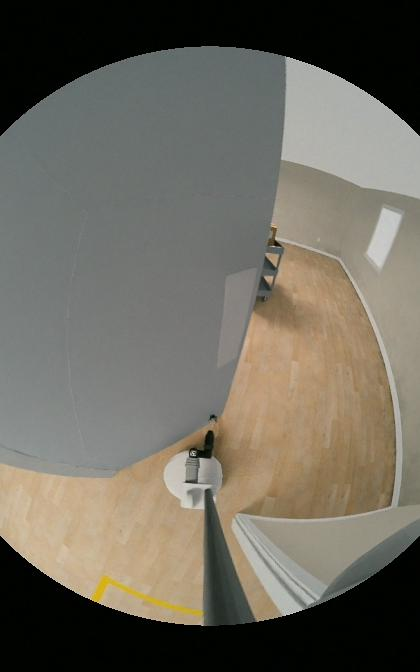

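Request:
move --r1 '{"base":{"rotate_rad":0.5},"pace":"slow","contact_limits":{"rotate_rad":0.8}}' --blocking false

Request:
wait --seconds 3

Request:
move --r1 '{"base":{"translate_m":0.3},"pace":"slow","contact_limits":{"translate_m":0.8}}' --blocking false

Request:
wait --seconds 6 --cameras '["r1_head_camera","r2_head_camera"]'

Scene clock: 156.30 s.
move: r1 moving
r1.base_odometry: x=-1.969 y=+0.444 heading=-1.947
r1.turned_by_wheels: +0.123
r1.turned_by_imu: +0.122
r1.base_tilt: forward=-1.6 right=+1.3
r1.lidar_m: 0.29 0.27 0.30 0.43 3.16 3.14 3.20 0.46 0.63 2.32 2.97 0.42
r1.base_status: rotate_rad moving
r1.joint_positions: lift_m=+0.100 arm_m=+0.000 wrist_yaw_rad=-0.027 wrist_pitch_rad=+0.002 wrist_roll_rad=+0.000 gripper_m=-0.010
r1.joint_status: not commanded
r1.measured_speeds: translate_m=+0.000 strafe_m=-0.002 rotate_rad=+0.484 lift_m=+0.000 arm_m=+0.000 wrist_yaw_rad=+0.000 wrist_pitch_rad=+0.000 wrist_roll_rad=+0.000
r1.motor_effort: lift_m=+13(13) arm_m=+7(7) wheel_0=-20(20) wheel_1=-7(8) wheel_2=-23(23)
r1.servo_current: wrist_yaw_rad=189(189) wrist_pitch_rad=39(52) wrist_roll_rad=33(59) gripper_m=39(46)
r1.contact_limits: rotate_rad 0.8
r1.hand_pose: x=+0.4565 y=-0.0952 z=+0.2781 quat_wxyz=(+1.000, +0.000, +0.001, -0.013) (m; r1's base frame)
r1.wrist_depth_mm: 146 160 187 220 267 - - / 144 163 187 220 264 - - / 144 163 187 219 264 - - / 149 163 187 220 265 - - / 144 163 187 220 263 1576 1756 / 144 163 183 184 180 991 991 / 146 163 143 178 272 298 715
r2: as last shown
r2.turned_by_imu: +0.000
r2.lidar_m: 0.40 0.43 2.67 2.75 2.52 2.40 2.52 2.15 2.04 2.16 2.97 0.42
r2.motor_effort: lift_m=+20(20) arm_m=-4(5) wheel_0=+1(1) wheel_1=+2(2) wheel_2=+3(3)
r2.servo_current: wrist_yaw_rad=39(59) wrist_pitch_rad=39(46) wrist_roll_rad=46(52) gripper_m=124(130)
r2.wrist_depth_mm: - - - 160 219 1661 525 / - - - 163 221 759 - / - 427 427 166 224 820 - / - 449 442 167 228 831 - / - 473 466 170 231 842 - / - - 185 173 180 - - / - - - - - 1618 496
pictures: none

Scene clock: 157.50 s.
earlier move: r1 done
r1.base_odometry: x=-1.968 y=+0.444 heading=-1.572
r1.turned_by_wheels: +0.374
r1.turned_by_imu: +0.373
r1.base_tilt: forward=-1.6 right=+1.3
r1.lidar_m: 0.37 0.36 0.42 0.67 3.15 3.13 0.46 0.44 2.29 2.64 2.13 0.46
r1.base_status: done
r1.joint_positions: lift_m=+0.100 arm_m=+0.000 wrist_yaw_rad=-0.014 wrist_pitch_rad=+0.002 wrist_roll_rad=+0.000 gripper_m=-0.010
r1.joint_status: not commanded
r1.measured_speeds: all 0
r1.motor_effort: lift_m=+13(13) arm_m=+5(7) wheel_0=-11(24) wheel_1=-3(9) wheel_2=-16(26)
r1.servo_current: wrist_yaw_rad=85(189) wrist_pitch_rad=39(52) wrist_roll_rad=52(65) gripper_m=39(52)
r1.contact_limits: rotate_rad 0.8
r1.hand_pose: x=+0.4579 y=-0.0916 z=+0.2781 quat_wxyz=(+1.000, +0.000, +0.001, -0.007) (m; r1's base frame)
r1.wrist_depth_mm: 178 193 211 229 255 286 320 / 179 193 210 231 255 283 320 / 180 193 211 230 254 286 320 / 181 193 211 230 254 286 319 / 181 194 211 231 255 286 319 / 178 194 208 198 186 286 319 / 178 191 162 177 252 137 320
r2.base_odometry: x=-1.132 y=-0.008 heading=-2.364
r2.turned_by_wheels: +0.000
r2.turned_by_imu: +0.000
r2.base_tilt: forward=-0.6 right=+0.1
r2.lidar_m: 0.41 0.44 2.64 2.74 2.52 2.42 2.52 2.16 2.06 2.15 2.98 0.43
r2.base_status: not commanded
r2.joint_positions: lift_m=+0.680 arm_m=+0.000 wrist_yaw_rad=+0.001 wrist_pitch_rad=+0.003 wrist_roll_rad=+1.569 gripper_m=-0.028
r2.joint_status: not commanded
r2.measured_speeds: all 0
r2.motor_effort: lift_m=+20(20) arm_m=-4(5) wheel_0=+1(1) wheel_1=+2(3) wheel_2=+3(3)
r2.servo_current: wrist_yaw_rad=46(59) wrist_pitch_rad=46(46) wrist_roll_rad=39(52) gripper_m=124(130)
r2.hand_pose: x=+0.4594 y=-0.0871 z=+0.8571 quat_wxyz=(+0.708, +0.706, +0.002, -0.001) (m; r2's base frame)
r2.wrist_depth_mm: - - - 160 218 1708 521 / - - - 163 221 750 - / - 430 424 165 224 831 - / - 455 442 168 228 831 - / - 473 466 170 232 842 - / - - 185 173 180 - - / - - - - - 1618 496
wait: 1.20 of 3 s (r1 has come to rest)
pictures: none

Scene clock: 158.00 s.
move: r1 moving
r1.base_odometry: x=-1.969 y=+0.432 heading=-1.574
r1.turned_by_wheels: -0.001
r1.turned_by_imu: -0.001
r1.base_tilt: forward=-1.6 right=+1.3
r1.lidar_m: 0.38 0.37 0.42 0.65 3.15 3.16 0.46 0.45 2.29 2.67 2.14 0.47
r1.base_status: translate_m moving
r1.joint_positions: lift_m=+0.100 arm_m=+0.000 wrist_yaw_rad=-0.014 wrist_pitch_rad=+0.002 wrist_roll_rad=+0.000 gripper_m=-0.010
r1.joint_status: not commanded
r1.measured_speeds: translate_m=+0.048 strafe_m=+0.000 rotate_rad=+0.001 lift_m=+0.000 arm_m=+0.000 wrist_yaw_rad=+0.000 wrist_pitch_rad=+0.000 wrist_roll_rad=+0.000
r1.motor_effort: lift_m=+13(13) arm_m=+5(5) wheel_0=-1(9) wheel_1=+4(5) wheel_2=-20(21)
r1.servo_current: wrist_yaw_rad=85(104) wrist_pitch_rad=39(46) wrist_roll_rad=33(52) gripper_m=39(46)
r1.contact_limits: translate_m 0.8
r1.hand_pose: x=+0.4578 y=-0.0916 z=+0.2781 quat_wxyz=(+1.000, +0.000, +0.001, -0.007) (m; r1's base frame)
r1.wrist_depth_mm: 178 193 211 231 257 289 325 / 178 192 211 232 257 290 325 / 180 193 211 232 256 290 325 / 180 193 211 232 256 290 324 / 181 194 211 233 256 290 325 / 179 194 208 196 186 290 325 / 178 191 164 186 254 276 329
r2: as last shown
r2.base_tilt: forward=-0.6 right=+0.0
r2.lidar_m: 0.39 0.43 2.65 2.74 2.52 2.41 2.52 2.17 2.07 2.13 2.94 0.41
r2.motor_effort: lift_m=+20(20) arm_m=-4(5) wheel_0=+1(1) wheel_1=+2(2) wheel_2=+3(3)
r2.servo_current: wrist_yaw_rad=59(59) wrist_pitch_rad=33(46) wrist_roll_rad=52(59) gripper_m=130(130)
r2.wrist_depth_mm: - - - 161 217 1661 517 / - - - 163 220 750 - / - 430 427 165 224 831 - / - 449 442 168 227 842 - / - 477 466 170 231 842 - / - - 186 172 180 - - / - - - - - 1661 496
pictures: none

Scene clock: 161.77 s.
earlier move: r1 done
r1.base_odometry: x=-1.969 y=+0.144 heading=-1.573
r1.turned_by_wheels: +0.001
r1.turned_by_imu: -0.002
r1.base_tilt: forward=-1.6 right=+1.3
r1.lidar_m: 0.32 0.25 0.27 0.37 3.32 3.33 0.74 0.88 2.49 2.89 1.85 0.48
r1.base_status: done
r1.joint_positions: lift_m=+0.100 arm_m=+0.000 wrist_yaw_rad=-0.014 wrist_pitch_rad=+0.002 wrist_roll_rad=+0.000 gripper_m=-0.010
r1.joint_status: not commanded
r1.measured_speeds: all 0
r1.motor_effort: lift_m=+13(13) arm_m=+5(6) wheel_0=+1(9) wheel_1=+2(8) wheel_2=-8(21)
r1.servo_current: wrist_yaw_rad=78(104) wrist_pitch_rad=52(52) wrist_roll_rad=39(72) gripper_m=39(52)
r1.contact_limits: translate_m 0.8
r1.hand_pose: x=+0.4578 y=-0.0916 z=+0.2781 quat_wxyz=(+1.000, +0.000, +0.001, -0.007) (m; r1's base frame)
r1.wrist_depth_mm: 156 181 208 251 317 - - / 153 177 207 249 317 - - / 156 177 208 249 314 - - / 153 181 207 250 315 - - / 153 176 206 248 314 1863 1756 / 152 176 196 193 312 1025 991 / 155 172 180 183 178 683 723
r2.base_odometry: x=-1.132 y=-0.008 heading=-2.364
r2.turned_by_wheels: +0.000
r2.turned_by_imu: +0.001
r2.base_tilt: forward=-0.6 right=+0.1
r2.lidar_m: 0.38 0.42 2.66 2.77 2.50 2.41 2.48 2.16 2.06 2.16 2.95 0.43
r2.base_status: not commanded
r2.joint_positions: lift_m=+0.680 arm_m=+0.000 wrist_yaw_rad=+0.001 wrist_pitch_rad=+0.003 wrist_roll_rad=+1.569 gripper_m=-0.028
r2.joint_status: not commanded
r2.measured_speeds: all 0
r2.motor_effort: lift_m=+20(20) arm_m=-4(5) wheel_0=+1(1) wheel_1=+2(3) wheel_2=+2(3)
r2.servo_current: wrist_yaw_rad=46(72) wrist_pitch_rad=39(52) wrist_roll_rad=52(59) gripper_m=124(137)
r2.hand_pose: x=+0.4594 y=-0.0871 z=+0.8571 quat_wxyz=(+0.708, +0.706, +0.002, -0.001) (m; r2's base frame)
r2.wrist_depth_mm: - - - 160 217 1708 521 / - - - 163 221 750 - / - 430 427 166 224 831 - / - 452 442 168 228 831 - / - 477 462 170 230 842 - / - - 186 173 180 - - / - - - - - 1576 496
wait: 3.77 of 6 s (r1 has come to rest)
pictures: r1_head_camera, r2_head_camera
Images, in order (width x height): r1_head_camera 420x560, r2_head_camera 420x560.

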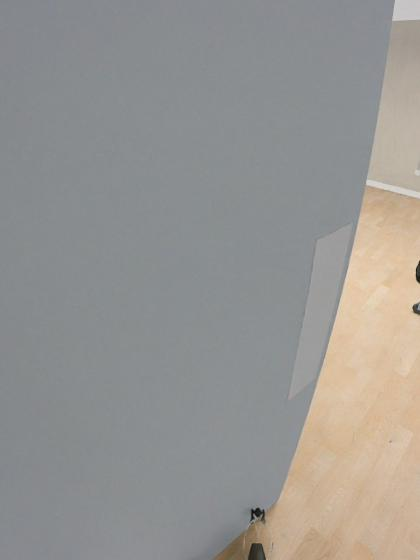

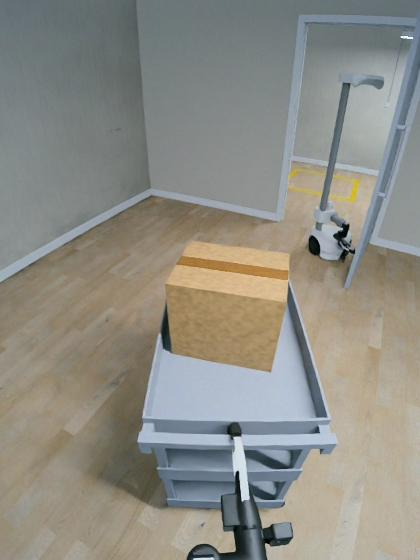

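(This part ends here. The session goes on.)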